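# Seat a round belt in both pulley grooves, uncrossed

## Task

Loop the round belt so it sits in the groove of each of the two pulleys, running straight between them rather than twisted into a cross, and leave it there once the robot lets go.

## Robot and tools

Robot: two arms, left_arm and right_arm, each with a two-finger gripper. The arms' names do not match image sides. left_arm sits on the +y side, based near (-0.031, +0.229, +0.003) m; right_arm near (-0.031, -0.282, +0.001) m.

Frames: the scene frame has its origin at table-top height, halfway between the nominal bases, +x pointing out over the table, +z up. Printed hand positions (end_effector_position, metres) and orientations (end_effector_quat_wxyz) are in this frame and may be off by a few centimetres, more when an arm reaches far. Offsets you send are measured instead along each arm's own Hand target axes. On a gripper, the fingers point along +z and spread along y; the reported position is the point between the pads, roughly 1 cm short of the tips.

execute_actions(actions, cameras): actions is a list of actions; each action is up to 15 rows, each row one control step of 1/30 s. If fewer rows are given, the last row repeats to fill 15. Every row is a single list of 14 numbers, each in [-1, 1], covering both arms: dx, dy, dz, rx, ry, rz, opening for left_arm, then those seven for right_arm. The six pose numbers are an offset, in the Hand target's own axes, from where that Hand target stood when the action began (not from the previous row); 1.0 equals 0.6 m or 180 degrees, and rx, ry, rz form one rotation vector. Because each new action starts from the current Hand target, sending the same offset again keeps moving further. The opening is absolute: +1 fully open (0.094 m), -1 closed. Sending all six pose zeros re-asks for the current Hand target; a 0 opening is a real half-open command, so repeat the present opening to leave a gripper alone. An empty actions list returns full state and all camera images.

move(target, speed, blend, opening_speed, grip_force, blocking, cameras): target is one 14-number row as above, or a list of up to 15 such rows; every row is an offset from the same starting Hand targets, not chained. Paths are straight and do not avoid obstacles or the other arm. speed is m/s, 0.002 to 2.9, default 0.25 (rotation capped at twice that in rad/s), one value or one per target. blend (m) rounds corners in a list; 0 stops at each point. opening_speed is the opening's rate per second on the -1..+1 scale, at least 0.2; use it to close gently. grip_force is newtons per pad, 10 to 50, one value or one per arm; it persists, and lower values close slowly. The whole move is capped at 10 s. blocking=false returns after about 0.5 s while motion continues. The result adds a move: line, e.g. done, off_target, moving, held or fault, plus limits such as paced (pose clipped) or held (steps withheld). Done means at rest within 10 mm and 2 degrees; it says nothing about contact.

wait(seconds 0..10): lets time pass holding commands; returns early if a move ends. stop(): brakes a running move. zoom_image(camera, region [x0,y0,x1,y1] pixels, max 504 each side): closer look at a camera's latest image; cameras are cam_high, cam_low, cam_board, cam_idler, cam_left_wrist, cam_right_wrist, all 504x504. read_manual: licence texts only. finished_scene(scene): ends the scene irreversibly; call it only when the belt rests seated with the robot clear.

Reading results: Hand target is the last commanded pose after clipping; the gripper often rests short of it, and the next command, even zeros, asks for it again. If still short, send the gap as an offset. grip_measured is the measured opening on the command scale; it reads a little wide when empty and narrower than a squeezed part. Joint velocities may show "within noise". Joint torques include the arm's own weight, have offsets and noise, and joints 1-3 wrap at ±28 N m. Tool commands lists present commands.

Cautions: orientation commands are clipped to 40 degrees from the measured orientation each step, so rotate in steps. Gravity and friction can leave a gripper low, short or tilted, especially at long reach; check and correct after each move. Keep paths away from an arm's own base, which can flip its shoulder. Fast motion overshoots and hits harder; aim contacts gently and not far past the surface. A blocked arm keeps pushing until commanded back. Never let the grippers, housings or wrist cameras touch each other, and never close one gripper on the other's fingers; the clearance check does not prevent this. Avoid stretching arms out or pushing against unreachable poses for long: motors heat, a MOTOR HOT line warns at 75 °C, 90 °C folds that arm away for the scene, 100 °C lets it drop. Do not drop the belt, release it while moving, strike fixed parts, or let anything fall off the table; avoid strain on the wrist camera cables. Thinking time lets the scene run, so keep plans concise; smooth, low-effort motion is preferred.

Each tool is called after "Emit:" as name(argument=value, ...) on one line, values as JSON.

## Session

Emit:
execute_actions(actions=[])

Scene clock: 0.00 s.
left_arm: end_effector_position=(+0.3527, +0.2533, +0.0781) grip_measured=+1.000 end_effector_quat_wxyz=(+0.562, -0.057, +0.822, +0.073) | right_arm: end_effector_position=(+0.3585, -0.3109, +0.0719) grip_measured=+1.000 end_effector_quat_wxyz=(+0.534, +0.058, +0.843, -0.034)
Joint positions: left_arm=[-0.021 1.571 0.329 0.865 -0.22 -0.026 0.094] | right_arm=[-0.045 1.549 0.388 0.718 0.088 0.048 0.094]
Joint velocities: within noise
Joint torques (N m): no reading
Motor temperatures (°C): left_arm=[25 33 28 22 24 23 25] | right_arm=[24 31 26 24 25 22 23]
Heat: left arm: 33 °C; right arm: 31 °C.
Hand target: left_arm +0.3549, +0.2533, +0.0830; +0.567, -0.058, +0.818, +0.073 | right_arm +0.3615, -0.3110, +0.0783; +0.542, +0.059, +0.838, -0.033
Tool commands: left_gripper/opening=+1.0 right_gripper/opening=+1.0

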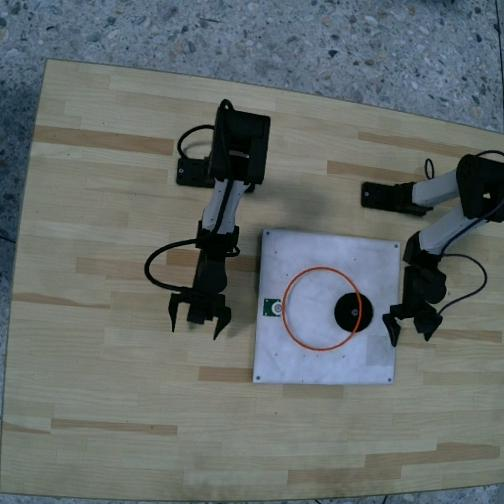

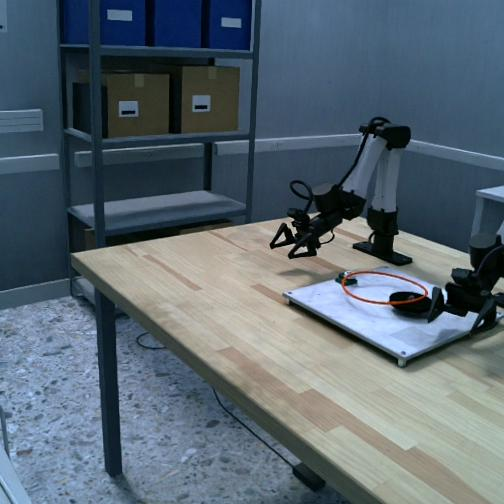

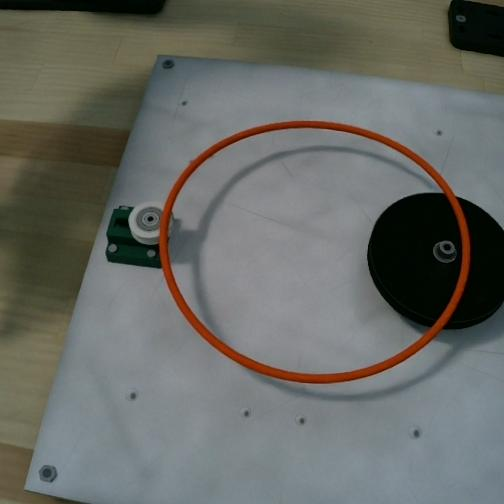

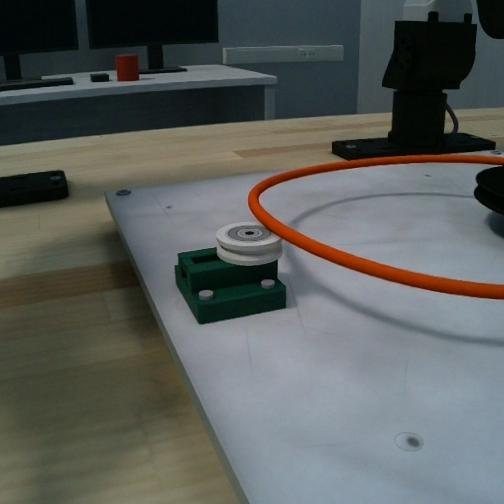

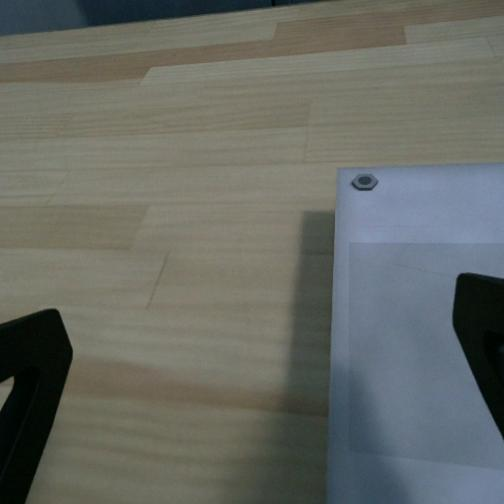

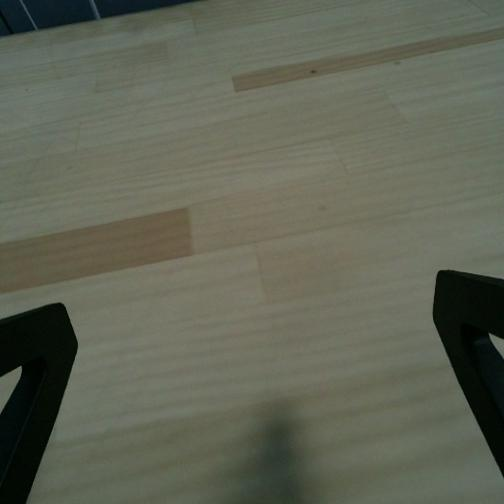

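Emit:
move(target=[-0.138,-0.054,-0.198,0.0495,0.3845,0.039,-0.3,-0.118,0.167,-0.228,-0.022,0.3647,-0.04,-0.3], speed=0.2, grip_force=25, cameras=["cam_left_wrist","cam_right_wrist"])

Scene clock: 42.47 s.
left_arm: end_effector_position=(+0.2797, +0.2039, +0.1970) grip_measured=-0.298 end_effector_quat_wxyz=(+0.020, -0.004, +1.000, +0.003) | right_arm: end_effector_position=(+0.2782, -0.2039, +0.1937) grip_measured=-0.298 end_effector_quat_wxyz=(+0.014, -0.002, +1.000, -0.003)
Joint positions: left_arm=[-0.072 1.72 1.752 -1.563 -0.01 -0.094 0.033] | right_arm=[0.244 1.761 1.792 -1.577 0.013 0.251 0.033]
Joint torques (N m): left_arm=[-0.7 -6.15 8.09 0.28 0.01 -0.09] | right_arm=[0.55 -9.51 8.06 0.38 -0.11 0.05]
Motor temperatures (°C): left_arm=[25 35 32 32 24 23 25] | right_arm=[24 35 29 31 25 22 23]
Heat: left arm: 35 °C; right arm: 35 °C.
Hand target: left_arm +0.2803, +0.2004, +0.1998; +0.000, +0.000, +1.000, +0.000 | right_arm +0.2800, -0.1997, +0.1998; +0.000, +0.000, +1.000, -0.001
Off the commanded pose: left_arm 0.005 m, 2 deg | right_arm 0.007 m, 2 deg.
joint sent to its limit (left arm) — joint 4 (wrist pitch), lower limit. The joint targets still meet the commanded pose.
joint sent to its limit (right arm) — joint 4 (wrist pitch), lower limit. The joint targets still meet the commanded pose.
grip_force (N): 25, 25
move: done
Images, in order (width x height): cam_left_wrist 504x504, cam_right_wrist 504x504.

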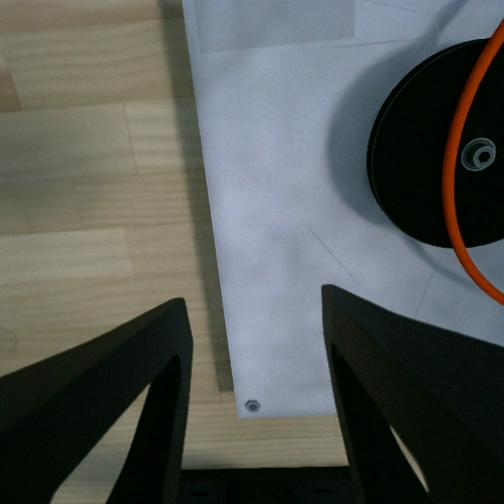

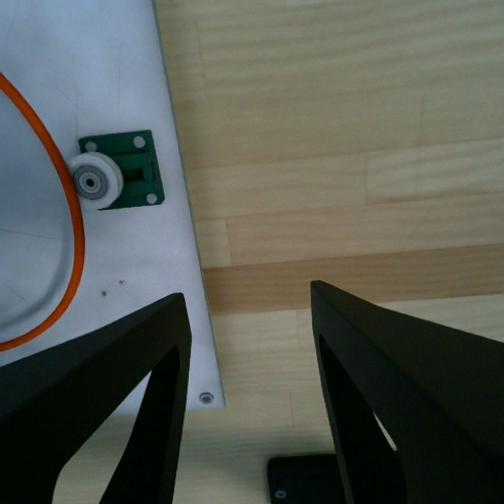

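Emit:
move(target=[0.0,-0.15,0.1,0,0,0,-0.5,0.0,0.15,0.1,0,0,0,-0.5], speed=0.15, cameras=["cam_left_wrist","cam_right_wrist","cam_board","cam_low"])

Scene clock: 81.67 s.
left_arm: end_effector_position=(+0.2775, +0.1126, +0.1439) grip_measured=-0.498 end_effector_quat_wxyz=(+0.000, +0.005, +1.000, +0.003) | right_arm: end_effector_position=(+0.2785, -0.1123, +0.1416) grip_measured=-0.498 end_effector_quat_wxyz=(-0.002, -0.005, +1.000, -0.006)
Joint positions: left_arm=[-0.349 1.797 1.631 -1.408 -0.005 -0.354 0.024] | right_arm=[0.495 1.895 1.753 -1.437 0.009 0.497 0.024]
Joint torques (N m): left_arm=[-0.24 -6.95 5.9 0.5 -0.04 -0.2] | right_arm=[0.17 -11.52 5.14 0.54 -0.08 0.03]
Motor temperatures (°C): left_arm=[25 39 34 26 24 23 25] | right_arm=[24 39 31 27 25 22 23]
Heat: left arm: 39 °C; right arm: 39 °C.
Hand target: left_arm +0.2805, +0.1104, +0.1398; +0.000, +0.000, +1.000, +0.000 | right_arm +0.2799, -0.1098, +0.1397; +0.000, +0.000, +1.000, -0.001
Off the commanded pose: left_arm 0.005 m, 1 deg | right_arm 0.003 m, 1 deg.
grip_force (N): 25, 25
move: done
Images, in order (width x height): cam_low 504x504, cam_board 504x504, cam_left_wrist 504x504, cam_right_wrist 504x504.

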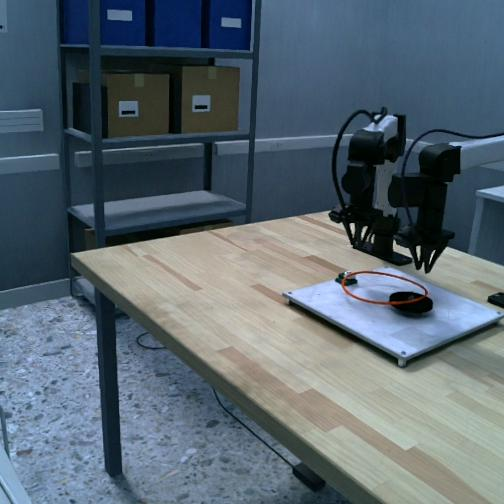

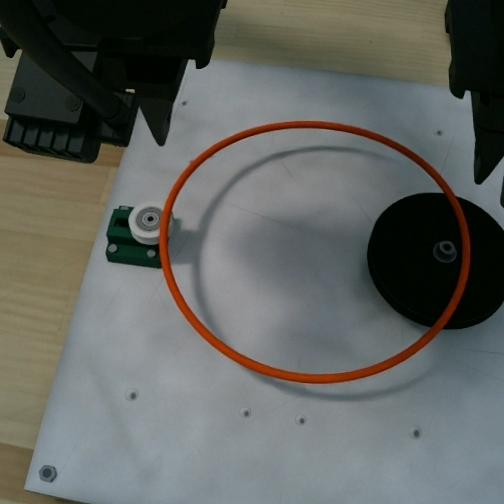

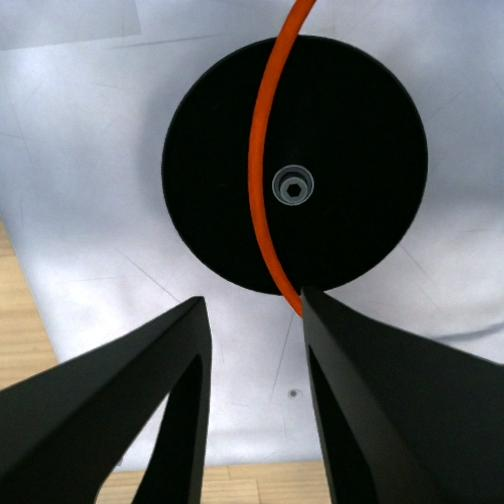

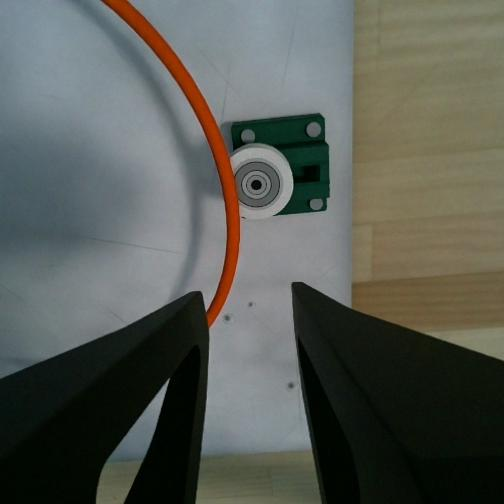

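Emit:
move(target=[-0.0525,0.003,0.091,0,0,0,-0.6,0.0307,0.017,0.091,0,0,0,-0.6], speed=0.1, cameras=["cam_left_wrist","cam_right_wrist","cam_low","cam_idler"])

Emit:
zoom_image(camera="cam_low", region=[325, 230, 455, 340])

Scene clock: 109.70 s.
left_arm: end_effector_position=(+0.3088, +0.1128, +0.0899) grip_measured=-0.598 end_effector_quat_wxyz=(-0.001, -0.003, +1.000, +0.003) | right_arm: end_effector_position=(+0.2609, -0.1037, +0.0757) grip_measured=-0.598 end_effector_quat_wxyz=(-0.016, -0.002, +1.000, -0.015)
Joint positions: left_arm=[-0.318 1.916 1.57 -1.228 -0.005 -0.339 0.019] | right_arm=[0.542 1.895 1.49 -1.209 0.009 0.549 0.019]
Joint torques (N m): left_arm=[0.16 -7.72 5.9 0.48 -0.05 -0.01] | right_arm=[0.61 -15.23 5.16 0.53 -0.09 0.05]
Heat: left arm: 41 °C; right arm: 43 °C.
Hand target: left_arm +0.3120, +0.1122, +0.0853; +0.000, -0.001, +1.000, +0.000 | right_arm +0.2616, -0.0998, +0.0850; +0.000, +0.000, +1.000, -0.001
Off the commanded pose: left_arm 0.006 m, 0 deg | right_arm 0.010 m, 3 deg.
grip_force (N): 25, 25
move: off_target (right_arm)
Images, in order (width x height): cam_low 504x504, cam_idler 504x504, cam_left_wrist 504x504, cam_right_wrist 504x504.

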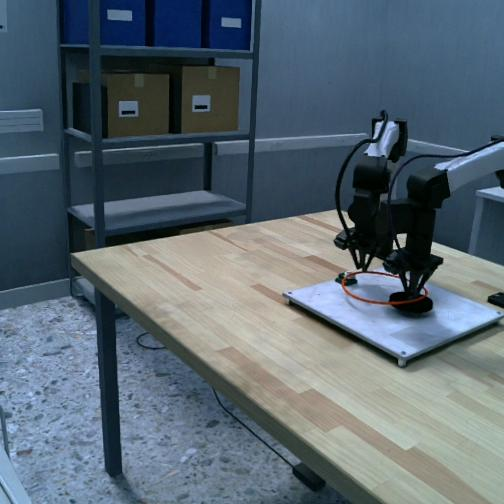

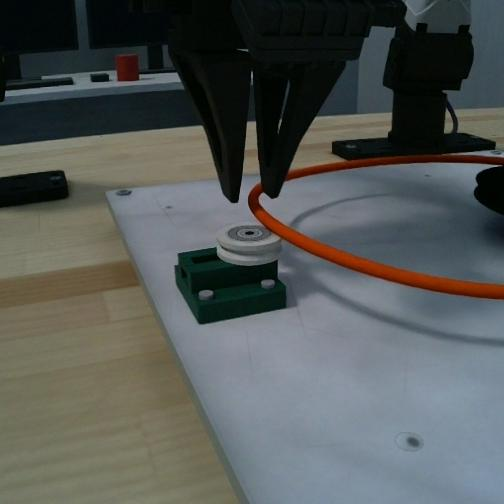

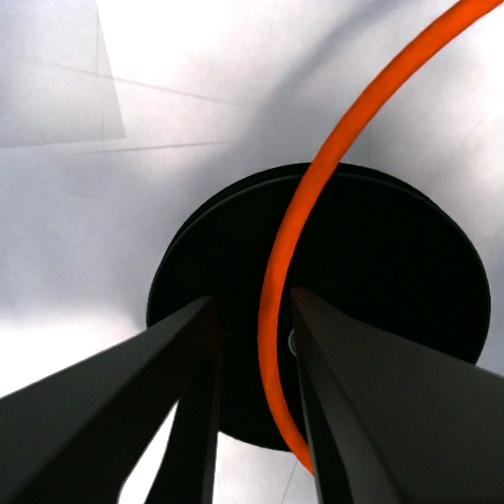

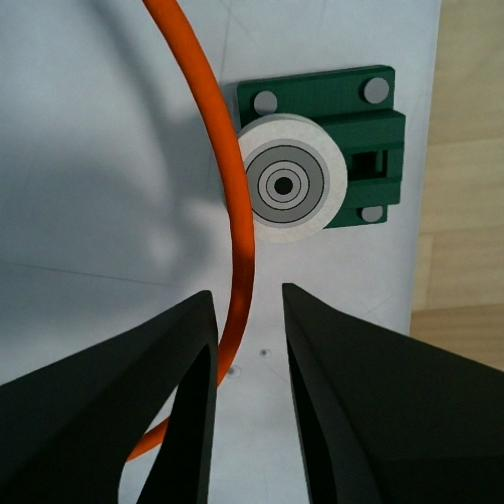

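Scaled by 3.877 from the camera's 504x504 image, which has a finer 720x720 frame.

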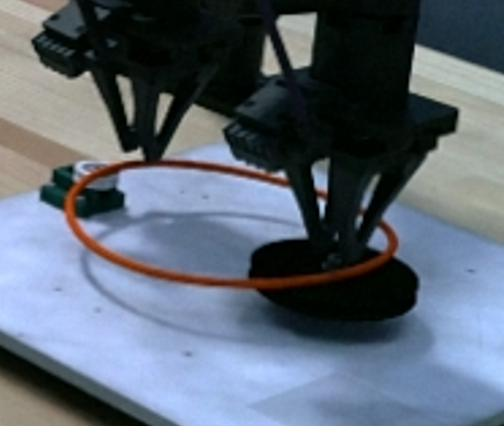

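Emit:
move(target=[-0.008,0.0,0.027,0,0,0,-0.6,0.0,0.0,0.012,0,0,0,-0.6], speed=0.06, cameras=["cam_left_wrist","cam_right_wrist","cam_idler","cam_low"])

Emit:
zoom_image(camera="cam_low", region=[325, 230, 455, 340])

Scene clock: 119.50 s.
left_arm: end_effector_position=(+0.3140, +0.1121, +0.0751) grip_measured=-0.598 end_effector_quat_wxyz=(+0.001, -0.002, +1.000, +0.002) | right_arm: end_effector_position=(+0.2608, -0.1038, +0.0701) grip_measured=-0.598 end_effector_quat_wxyz=(-0.014, -0.002, +1.000, -0.014)
Joint positions: left_arm=[-0.315 1.94 1.544 -1.174 -0.005 -0.334 0.019] | right_arm=[0.542 1.894 1.466 -1.181 0.009 0.549 0.019]
Joint torques (N m): left_arm=[0.39 -7.64 5.79 0.53 -0.05 0.01] | right_arm=[0.61 -14.58 5.23 0.51 -0.05 0.05]
Motor temperatures (°C): left_arm=[25 42 35 25 24 23 25] | right_arm=[24 46 30 26 25 22 23]
Heat: left arm: 42 °C; right arm: 46 °C.
Hand target: left_arm +0.3169, +0.1122, +0.0691; +0.000, +0.000, +1.000, +0.000 | right_arm +0.2616, -0.0998, +0.0778; +0.000, +0.000, +1.000, -0.001
Off the commanded pose: left_arm 0.007 m, 0 deg | right_arm 0.009 m, 2 deg.
grip_force (N): 25, 25
move: done
Images, in order (width x height): cam_low 504x504, cam_idler 504x504, cam_left_wrist 504x504, cam_right_wrist 504x504.

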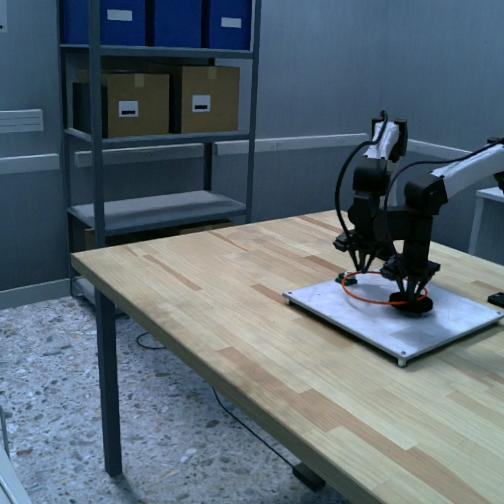

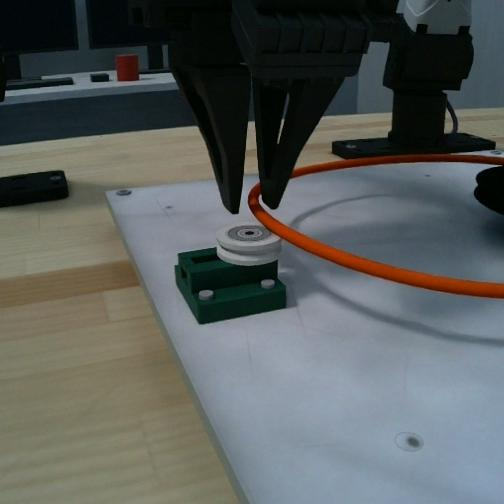

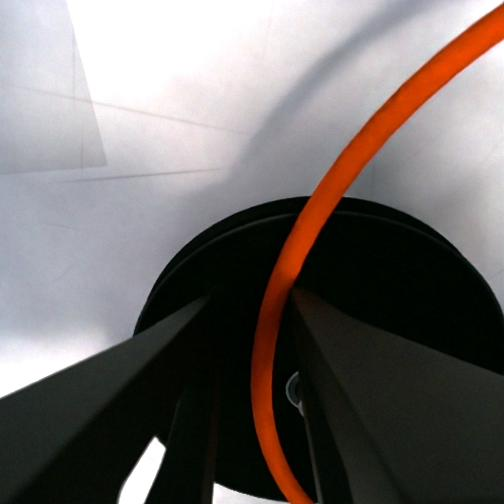

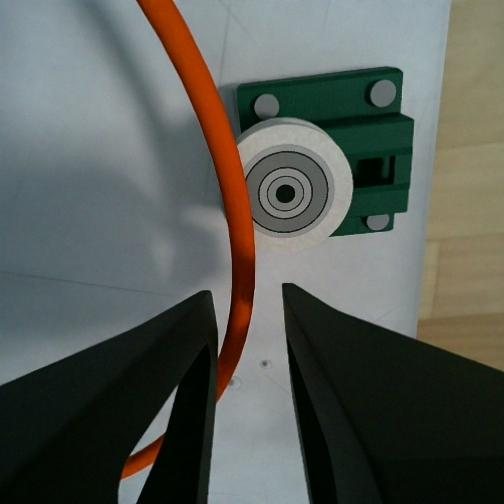

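Scaled by 3.877 from the camera's 504x504 image, which has a finer 720x720 frame.

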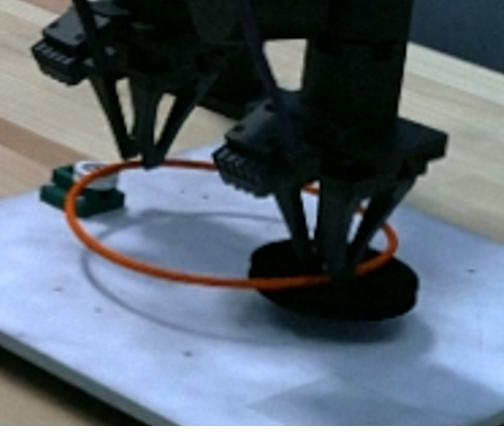

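Emit:
move(target=[[0,0,0.008,0,0,0,-0.6,0.0,0.0,0.012,0,0,0,-0.6],[0,0,0.008,0,0,0,-0.95,0.0,0.0,0.012,0,0,0,-0.95]], speed=0.06, cameras=["cam_left_wrist","cam_right_wrist","cam_idler"])

Emit:
wait(seconds=1.5)

Scene clock: 128.30 s.
left_arm: end_effector_position=(+0.3146, +0.1119, +0.0717) grip_measured=-0.886 end_effector_quat_wxyz=(+0.003, -0.002, +1.000, +0.002) | right_arm: end_effector_position=(+0.2618, -0.1031, +0.0644) grip_measured=-0.878 end_effector_quat_wxyz=(-0.010, -0.002, +1.000, -0.011)
Joint positions: left_arm=[-0.315 1.94 1.53 -1.156 -0.005 -0.333 0.005] | right_arm=[0.542 1.894 1.444 -1.15 0.009 0.549 0.006]
Joint torques (N m): left_arm=[0.28 -7.39 5.65 0.52 -0.05 -0.01] | right_arm=[0.68 -14.02 5.04 0.46 -0.03 0.06]
Heat: left arm: 42 °C; right arm: 47 °C.
Hand target: left_arm +0.3169, +0.1122, +0.0643; +0.000, +0.000, +1.000, +0.000 | right_arm +0.2616, -0.0998, +0.0706; +0.000, +0.000, +1.000, -0.001
Off the commanded pose: left_arm 0.008 m, 0 deg | right_arm 0.007 m, 2 deg.
grip_force (N): 25, 25
move: done
Images, in order (width x height): cam_idler 504x504, cam_left_wrist 504x504, cam_right_wrist 504x504.

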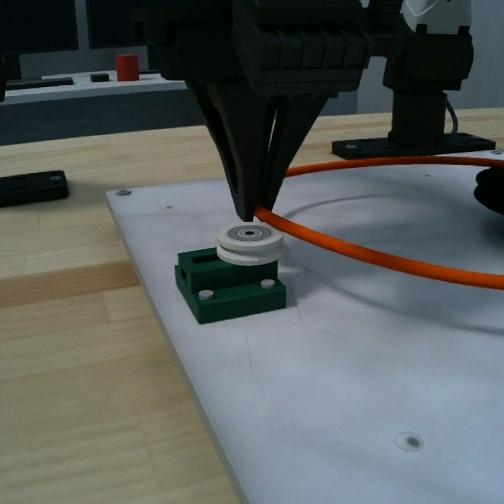

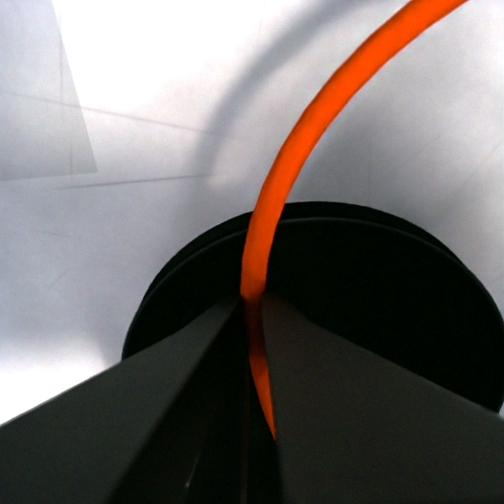

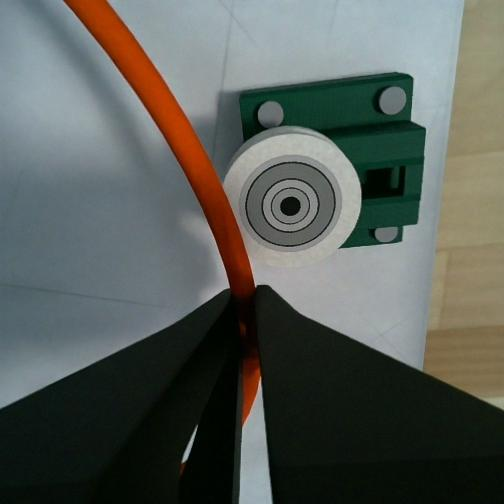

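Scene clock: 129.80 s.
left_arm: end_effector_position=(+0.3146, +0.1119, +0.0717) grip_measured=-0.888 end_effector_quat_wxyz=(+0.003, -0.002, +1.000, +0.002) | right_arm: end_effector_position=(+0.2618, -0.1031, +0.0644) grip_measured=-0.879 end_effector_quat_wxyz=(-0.010, -0.002, +1.000, -0.011)
Joint positions: left_arm=[-0.315 1.94 1.53 -1.156 -0.005 -0.333 0.005] | right_arm=[0.542 1.894 1.444 -1.15 0.009 0.549 0.006]
Joint torques (N m): left_arm=[0.29 -7.41 5.75 0.52 -0.07 -0.02] | right_arm=[0.75 -14.12 4.94 0.48 -0.07 0.06]
Heat: left arm: 42 °C; right arm: 47 °C.
Hand target: left_arm +0.3169, +0.1122, +0.0643; +0.000, +0.000, +1.000, +0.000 | right_arm +0.2616, -0.0999, +0.0706; +0.000, +0.000, +1.000, -0.001
Tool commands: left_gripper/opening=-0.95 right_gripper/opening=-0.95
Off the commanded pose: left_arm 0.008 m, 0 deg | right_arm 0.007 m, 2 deg.
grip_force (N): 25, 25
wait: 1.50 s; at rest by 0.17 s

Emit:
move(target=[[0,0,-0.033,0,0,0,-0.95,0,0,-0.033,0,0,0,-0.95],[0.045,0.093,-0.033,0,0,0,-0.95,-0.039,0.033,-0.033,0,0,0,-0.95],[0.045,0.093,0.019,0,0,0,-0.95,-0.039,0.033,-0.015,0,0,0,-0.95]], speed=0.08, cameras=["cam_left_wrist","cam_right_wrist","cam_idler","cam_low","cam_board"])

Emit:
zoom_image(camera="cam_low", region=[325, 230, 455, 340])

Scene clock: 151.83 s.
left_arm: end_effector_position=(+0.2871, +0.1657, +0.0529) grip_measured=-0.888 end_effector_quat_wxyz=(-0.007, -0.001, +1.000, -0.001) | right_arm: end_effector_position=(+0.2863, -0.0809, +0.0842) grip_measured=-0.879 end_effector_quat_wxyz=(+0.004, -0.003, +1.000, +0.001)
Joint positions: left_arm=[-0.18 1.823 1.299 -1.06 0.004 -0.197 0.005] | right_arm=[0.555 1.972 1.63 -1.222 0.002 0.56 0.006]
Joint torques (N m): left_arm=[0.44 -8.18 5.48 0.45 -0.13 0] | right_arm=[0.75 -11.79 5.27 0.49 0.02 0.07]
Heat: left arm: 43 °C; right arm: 48 °C.
Hand target: left_arm +0.2897, +0.1680, +0.0529; +0.000, +0.000, +1.000, +0.000 | right_arm +0.2849, -0.0800, +0.0796; +0.000, +0.000, +1.000, -0.001
Off the commanded pose: left_arm 0.004 m, 1 deg | right_arm 0.005 m, 1 deg.
grip_force (N): 25, 25
move: done
Images, in order (width x height): cam_low 504x504, cam_board 504x504, cam_idler 504x504, cam_left_wrist 504x504, cam_right_wrist 504x504.

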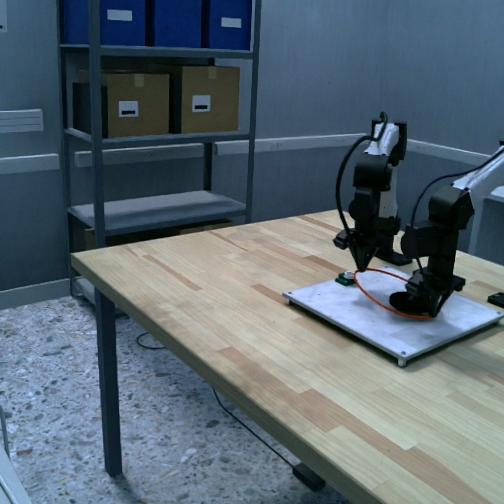

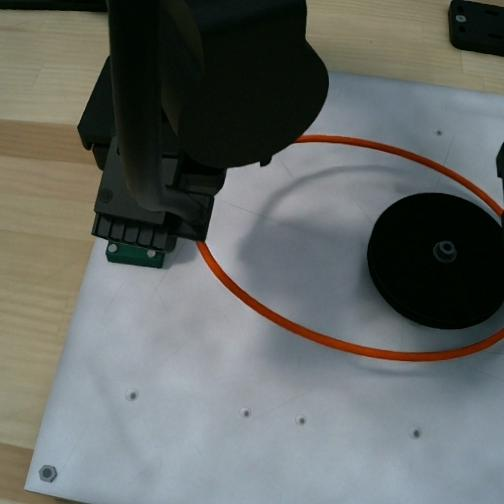

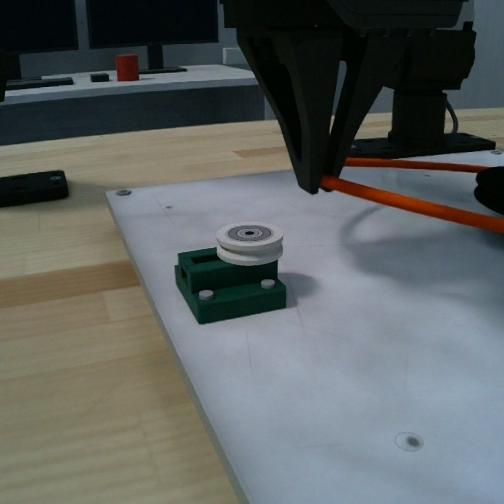

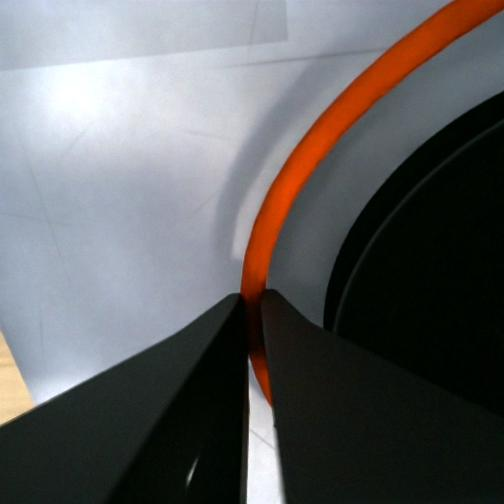

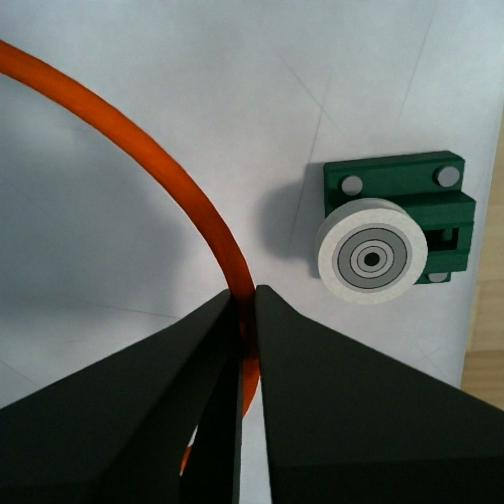

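Scaled by 3.877 from the camera's 504x504 image, which has a finer 720x720 frame.

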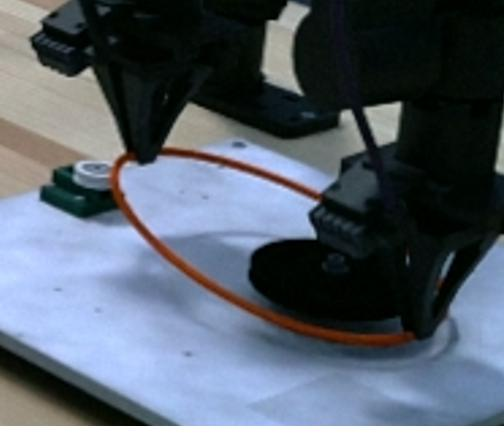

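Emit:
move(target=[0,0,-0.014,0,0,0,-0.95,0,-0.092,-0.004,0,0,0,-0.95], speed=0.08, cameras=["cam_left_wrist","cam_right_wrist","cam_idler","cam_low","cam_board"])

Emit:
zoom_image(camera="cam_low", region=[325, 230, 455, 340])

Scene clock: 160.43 s.
left_arm: end_effector_position=(+0.2860, +0.1594, +0.0531) grip_measured=-0.888 end_effector_quat_wxyz=(-0.011, -0.001, +1.000, -0.019) | right_arm: end_effector_position=(+0.2848, -0.1239, +0.0727) grip_measured=-0.879 end_effector_quat_wxyz=(-0.012, -0.005, +1.000, +0.009)
Joint positions: left_arm=[-0.18 1.823 1.299 -1.06 0.041 -0.196 0.005] | right_arm=[0.441 1.912 1.5 -1.173 -0.027 0.442 0.006]
Joint torques (N m): left_arm=[0.42 -8.85 7.68 0.14 -0.46 -0.01] | right_arm=[-0.91 -15.38 4.82 0.26 0.27 -0.09]
Heat: left arm: 42 °C; right arm: 47 °C.
Hand target: left_arm +0.2897, +0.1680, +0.0613; +0.000, +0.000, +1.000, +0.000 | right_arm +0.2850, -0.1352, +0.0820; +0.000, -0.001, +1.000, -0.001
Off the commanded pose: left_arm 0.012 m, 2 deg | right_arm 0.015 m, 2 deg.
grip_force (N): 25, 25
move: off_target (left_arm, right_arm)
Images, in order (width x height): cam_low 504x504, cam_board 504x504, cam_idler 504x504, cam_left_wrist 504x504, cam_right_wrist 504x504.

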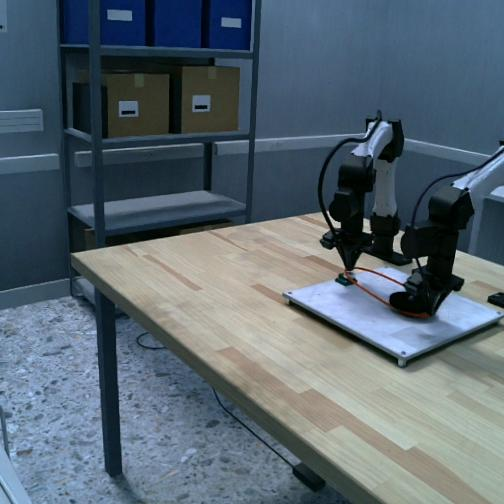

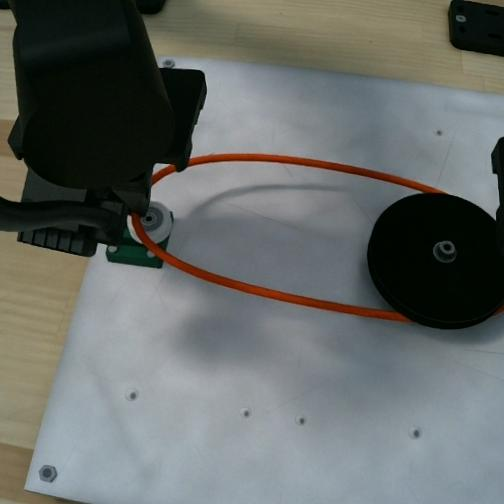

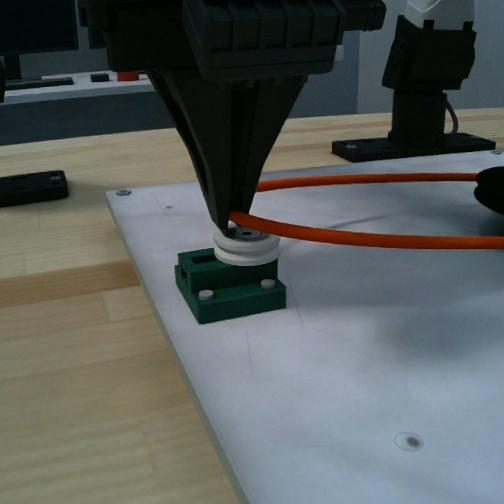

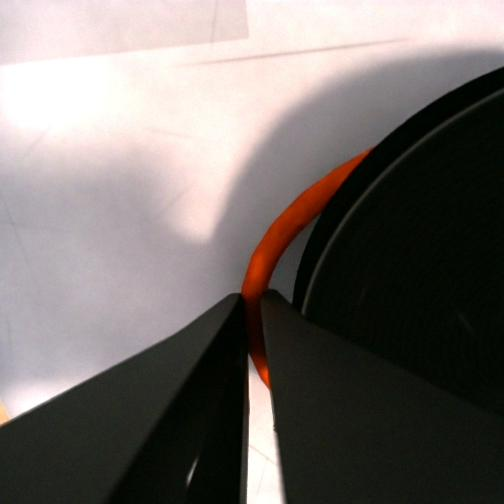

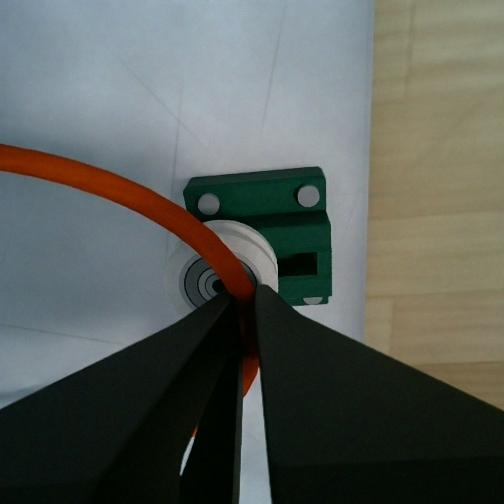

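Scaled by 3.877 from the camera's 504x504 image, which has a finer 720x720 frame.

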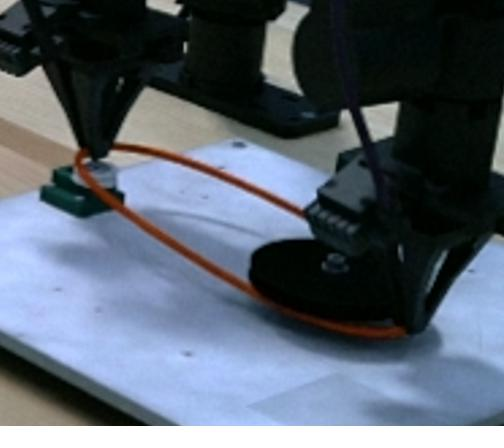

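Emit:
move(target=[[0,0,-0.014,0,0,0,-0.95,0,-0.092,-0.02,0,0,0,-0.95],[0,0,-0.014,0,0,0,-0.78,0,-0.092,-0.02,0,0,0,-0.95],[0,0,-0.14,0,0,0,-0.78,0,-0.1,-0.02,0,0,0,-0.95],[0,0,-0.14,0,0,0,-0.78,0,-0.125,-0.02,0,0,0,-0.95]], speed=0.07, cameras=["cam_left_wrist","cam_right_wrist","cam_idler","cam_low","cam_board"])

Emit:
zoom_image(camera="cam_low", region=[325, 230, 455, 340])

Scene clock: 172.63 s.
left_arm: end_effector_position=(+0.2878, +0.1644, +0.1306) grip_measured=-0.781 end_effector_quat_wxyz=(-0.019, -0.002, +1.000, -0.003) | right_arm: end_effector_position=(+0.2858, -0.1850, +0.0856) grip_measured=-0.879 end_effector_quat_wxyz=(-0.013, -0.013, +0.999, +0.037)
Joint positions: left_arm=[-0.178 1.809 1.592 -1.39 0.013 -0.196 0.01] | right_arm=[0.245 1.815 1.424 -1.188 -0.078 0.23 0.006]
Joint torques (N m): left_arm=[0.31 -10.07 8.42 0.12 -0.22 -0.01] | right_arm=[-2.26 -14.57 5.08 0.18 0.78 -0.05]
Heat: left arm: 44 °C; right arm: 49 °C.
Hand target: left_arm +0.2897, +0.1680, +0.1453; +0.001, -0.001, +1.000, +0.000 | right_arm +0.2851, -0.2102, +0.0943; +0.000, +0.000, +1.000, -0.001
Off the commanded pose: left_arm 0.015 m, 2 deg | right_arm 0.027 m, 5 deg.
grip_force (N): 25, 25
move: off_target (left_arm, right_arm); target 2's new opening was sent with left_arm's hand 0.019 m and 4 deg from that target
Images, in order (width x height): cam_low 504x504, cam_board 504x504, cam_idler 504x504, cam_left_wrist 504x504, cam_right_wrist 504x504.

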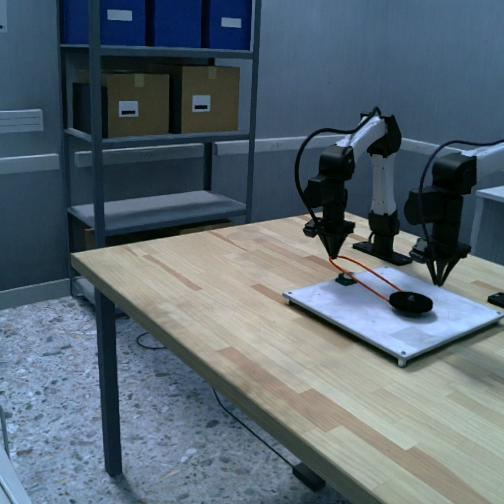

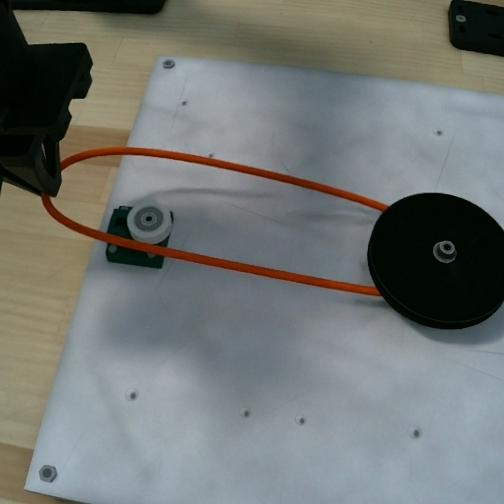

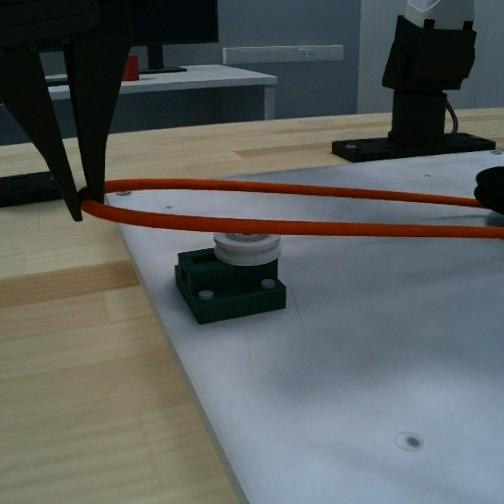

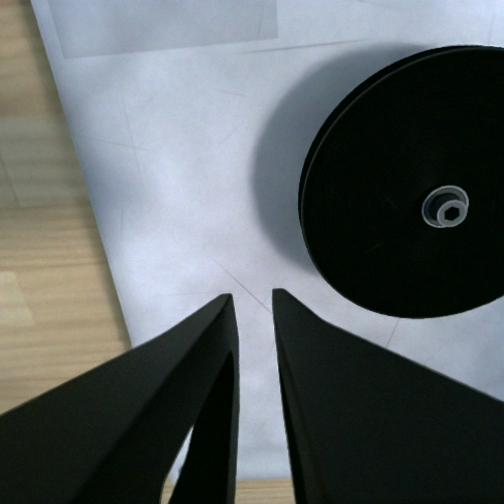

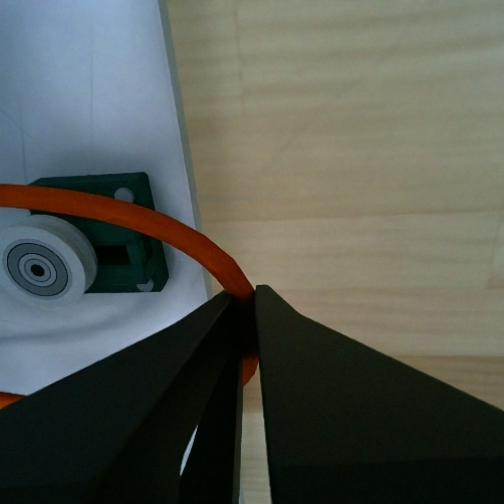

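Scaled by 3.877 from the camera's 504x504 image, which has a finer 720x720 frame.

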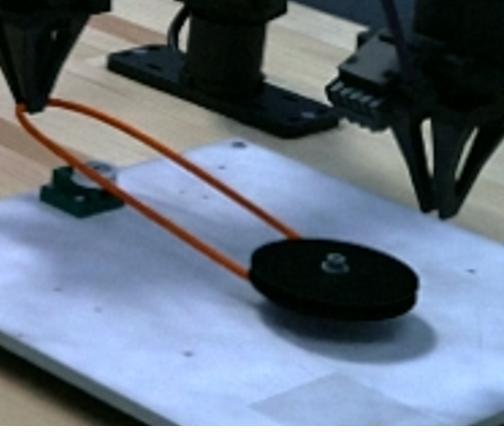

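Emit:
move(target=[[0,0,0,0,0,0,-0.78,-0.02,0.045,0,0,0,0,-0.95],[0,0,0,0,0,0,-0.78,-0.02,0.045,0.012,0,0,0,-0.95]], speed=0.07, cameras=["cam_right_wrist","cam_idler","cam_board"])

Emit:
zoom_image(camera="cam_idler", region=[100, 150, 340, 330])

Scene clock: 187.97 s.
left_arm: end_effector_position=(+0.2878, +0.1644, +0.1306) grip_measured=-0.781 end_effector_quat_wxyz=(-0.019, -0.002, +1.000, -0.003) | right_arm: end_effector_position=(+0.2927, -0.1726, +0.0879) grip_measured=-0.879 end_effector_quat_wxyz=(-0.007, -0.009, +1.000, +0.026)
Joint positions: left_arm=[-0.178 1.809 1.592 -1.39 0.013 -0.196 0.01] | right_arm=[0.288 1.844 1.471 -1.197 -0.054 0.282 0.006]
Joint torques (N m): left_arm=[0.27 -10.1 8.32 0.13 -0.21 -0.01] | right_arm=[-0.27 -10.61 6.49 0.35 0.54 0.05]
Motor temperatures (°C): left_arm=[25 50 38 25 24 23 25] | right_arm=[24 49 30 26 26 22 24]
Heat: left arm: 50 °C; right arm: 49 °C.
Hand target: left_arm +0.2897, +0.1680, +0.1453; +0.001, -0.001, +1.000, +0.000 | right_arm +0.2971, -0.1832, +0.0870; +0.000, +0.000, +1.000, -0.001
Off the commanded pose: left_arm 0.015 m, 2 deg | right_arm 0.012 m, 3 deg.
grip_force (N): 25, 25
move: off_target (left_arm, right_arm)
Images, in order (width x height): cam_board 504x504, cam_idler 504x504, cam_right_wrist 504x504.

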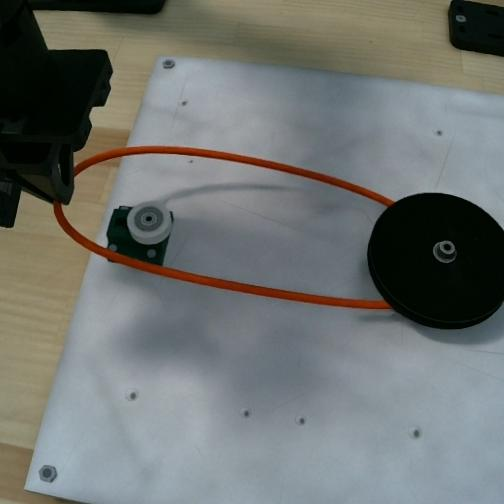

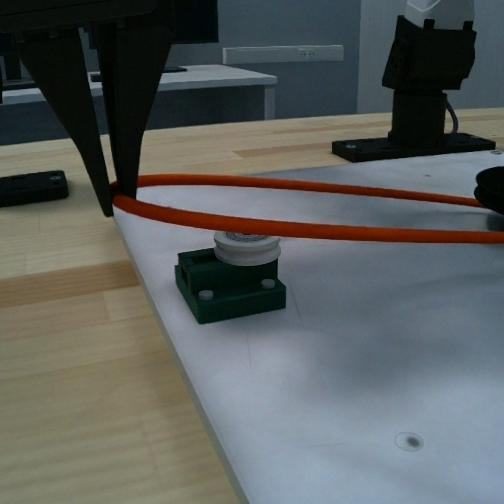

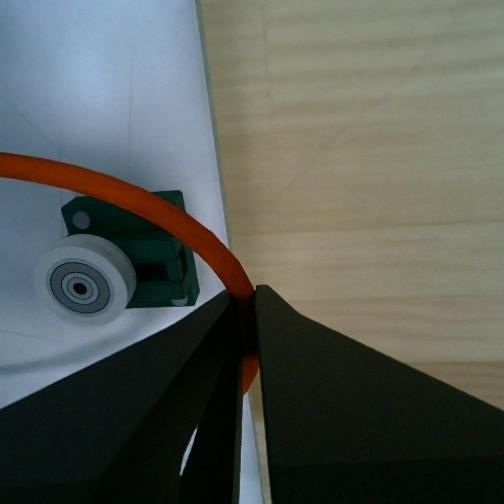

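Scaled by 2.100 from the camera's 504x504 image, which has a finer 720x720 frame.

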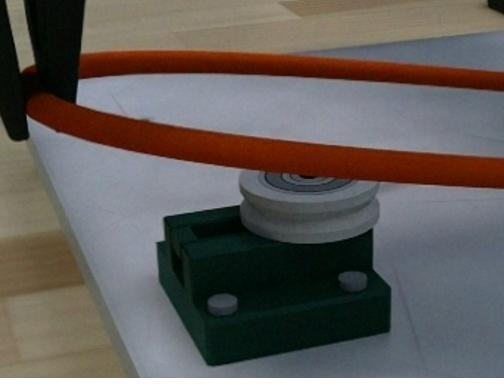

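Emit:
move(target=[0,0,0,0,0,0,-0.78,0.0,0,0.05,0,0,0,-0.95], speed=0.06, cameras=["cam_right_wrist","cam_idler","cam_board"])

Emit:
zoom_image(camera="cam_idler", region=[100, 150, 340, 330])

Scene clock: 196.17 s.
left_arm: end_effector_position=(+0.2878, +0.1644, +0.1306) grip_measured=-0.781 end_effector_quat_wxyz=(-0.019, -0.002, +1.000, -0.003) | right_arm: end_effector_position=(+0.2960, -0.1726, +0.0607) grip_measured=-0.879 end_effector_quat_wxyz=(-0.002, -0.009, +1.000, +0.024)
Joint positions: left_arm=[-0.178 1.809 1.592 -1.39 0.013 -0.196 0.01] | right_arm=[0.288 1.867 1.392 -1.086 -0.048 0.282 0.006]
Joint torques (N m): left_arm=[0.24 -10.1 8.29 0.12 -0.22 0] | right_arm=[-0.27 -10.8 4.97 0.48 0.54 0.02]
Heat: left arm: 52 °C; right arm: 48 °C.
Hand target: left_arm +0.2897, +0.1680, +0.1453; +0.001, -0.001, +1.000, +0.000 | right_arm +0.2970, -0.1832, +0.0569; +0.000, +0.000, +1.000, -0.001
Off the commanded pose: left_arm 0.015 m, 2 deg | right_arm 0.011 m, 3 deg.
grip_force (N): 25, 25
move: off_target (left_arm, right_arm)
Images, in order (width x height): cam_board 504x504, cam_idler 504x504, cam_right_wrist 504x504.

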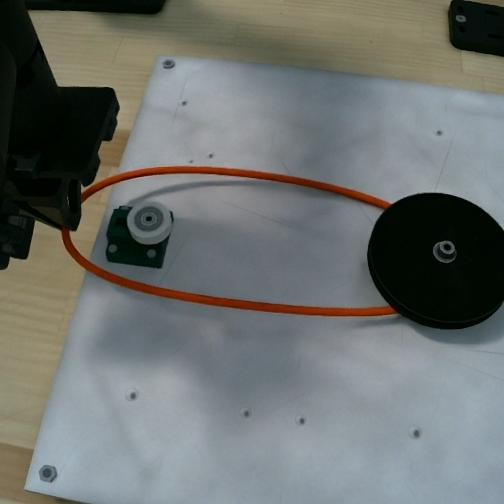

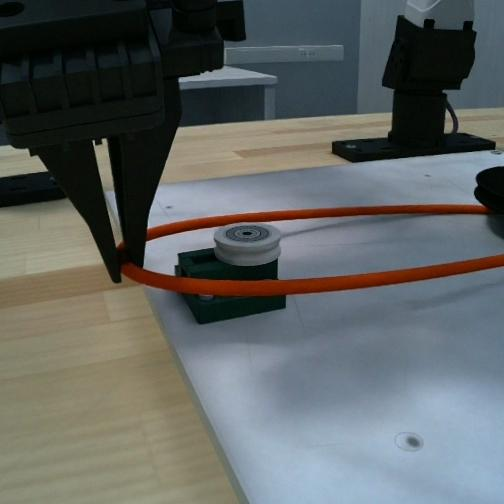

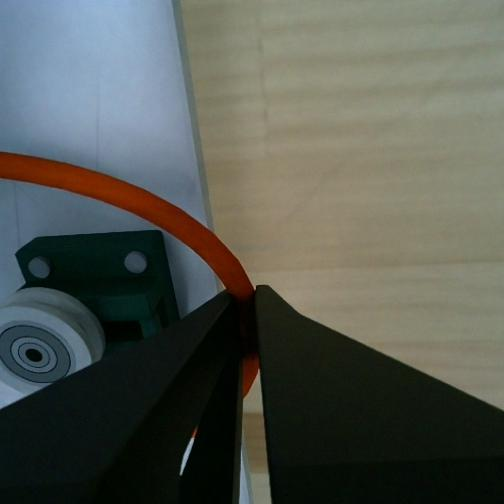

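Scaled by 2.100 from the camera's 504x504 image, which has a finer 720x720 frame.

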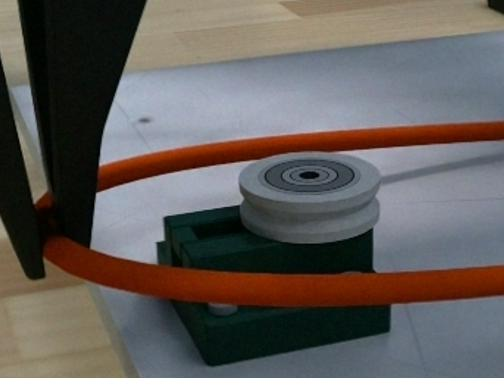

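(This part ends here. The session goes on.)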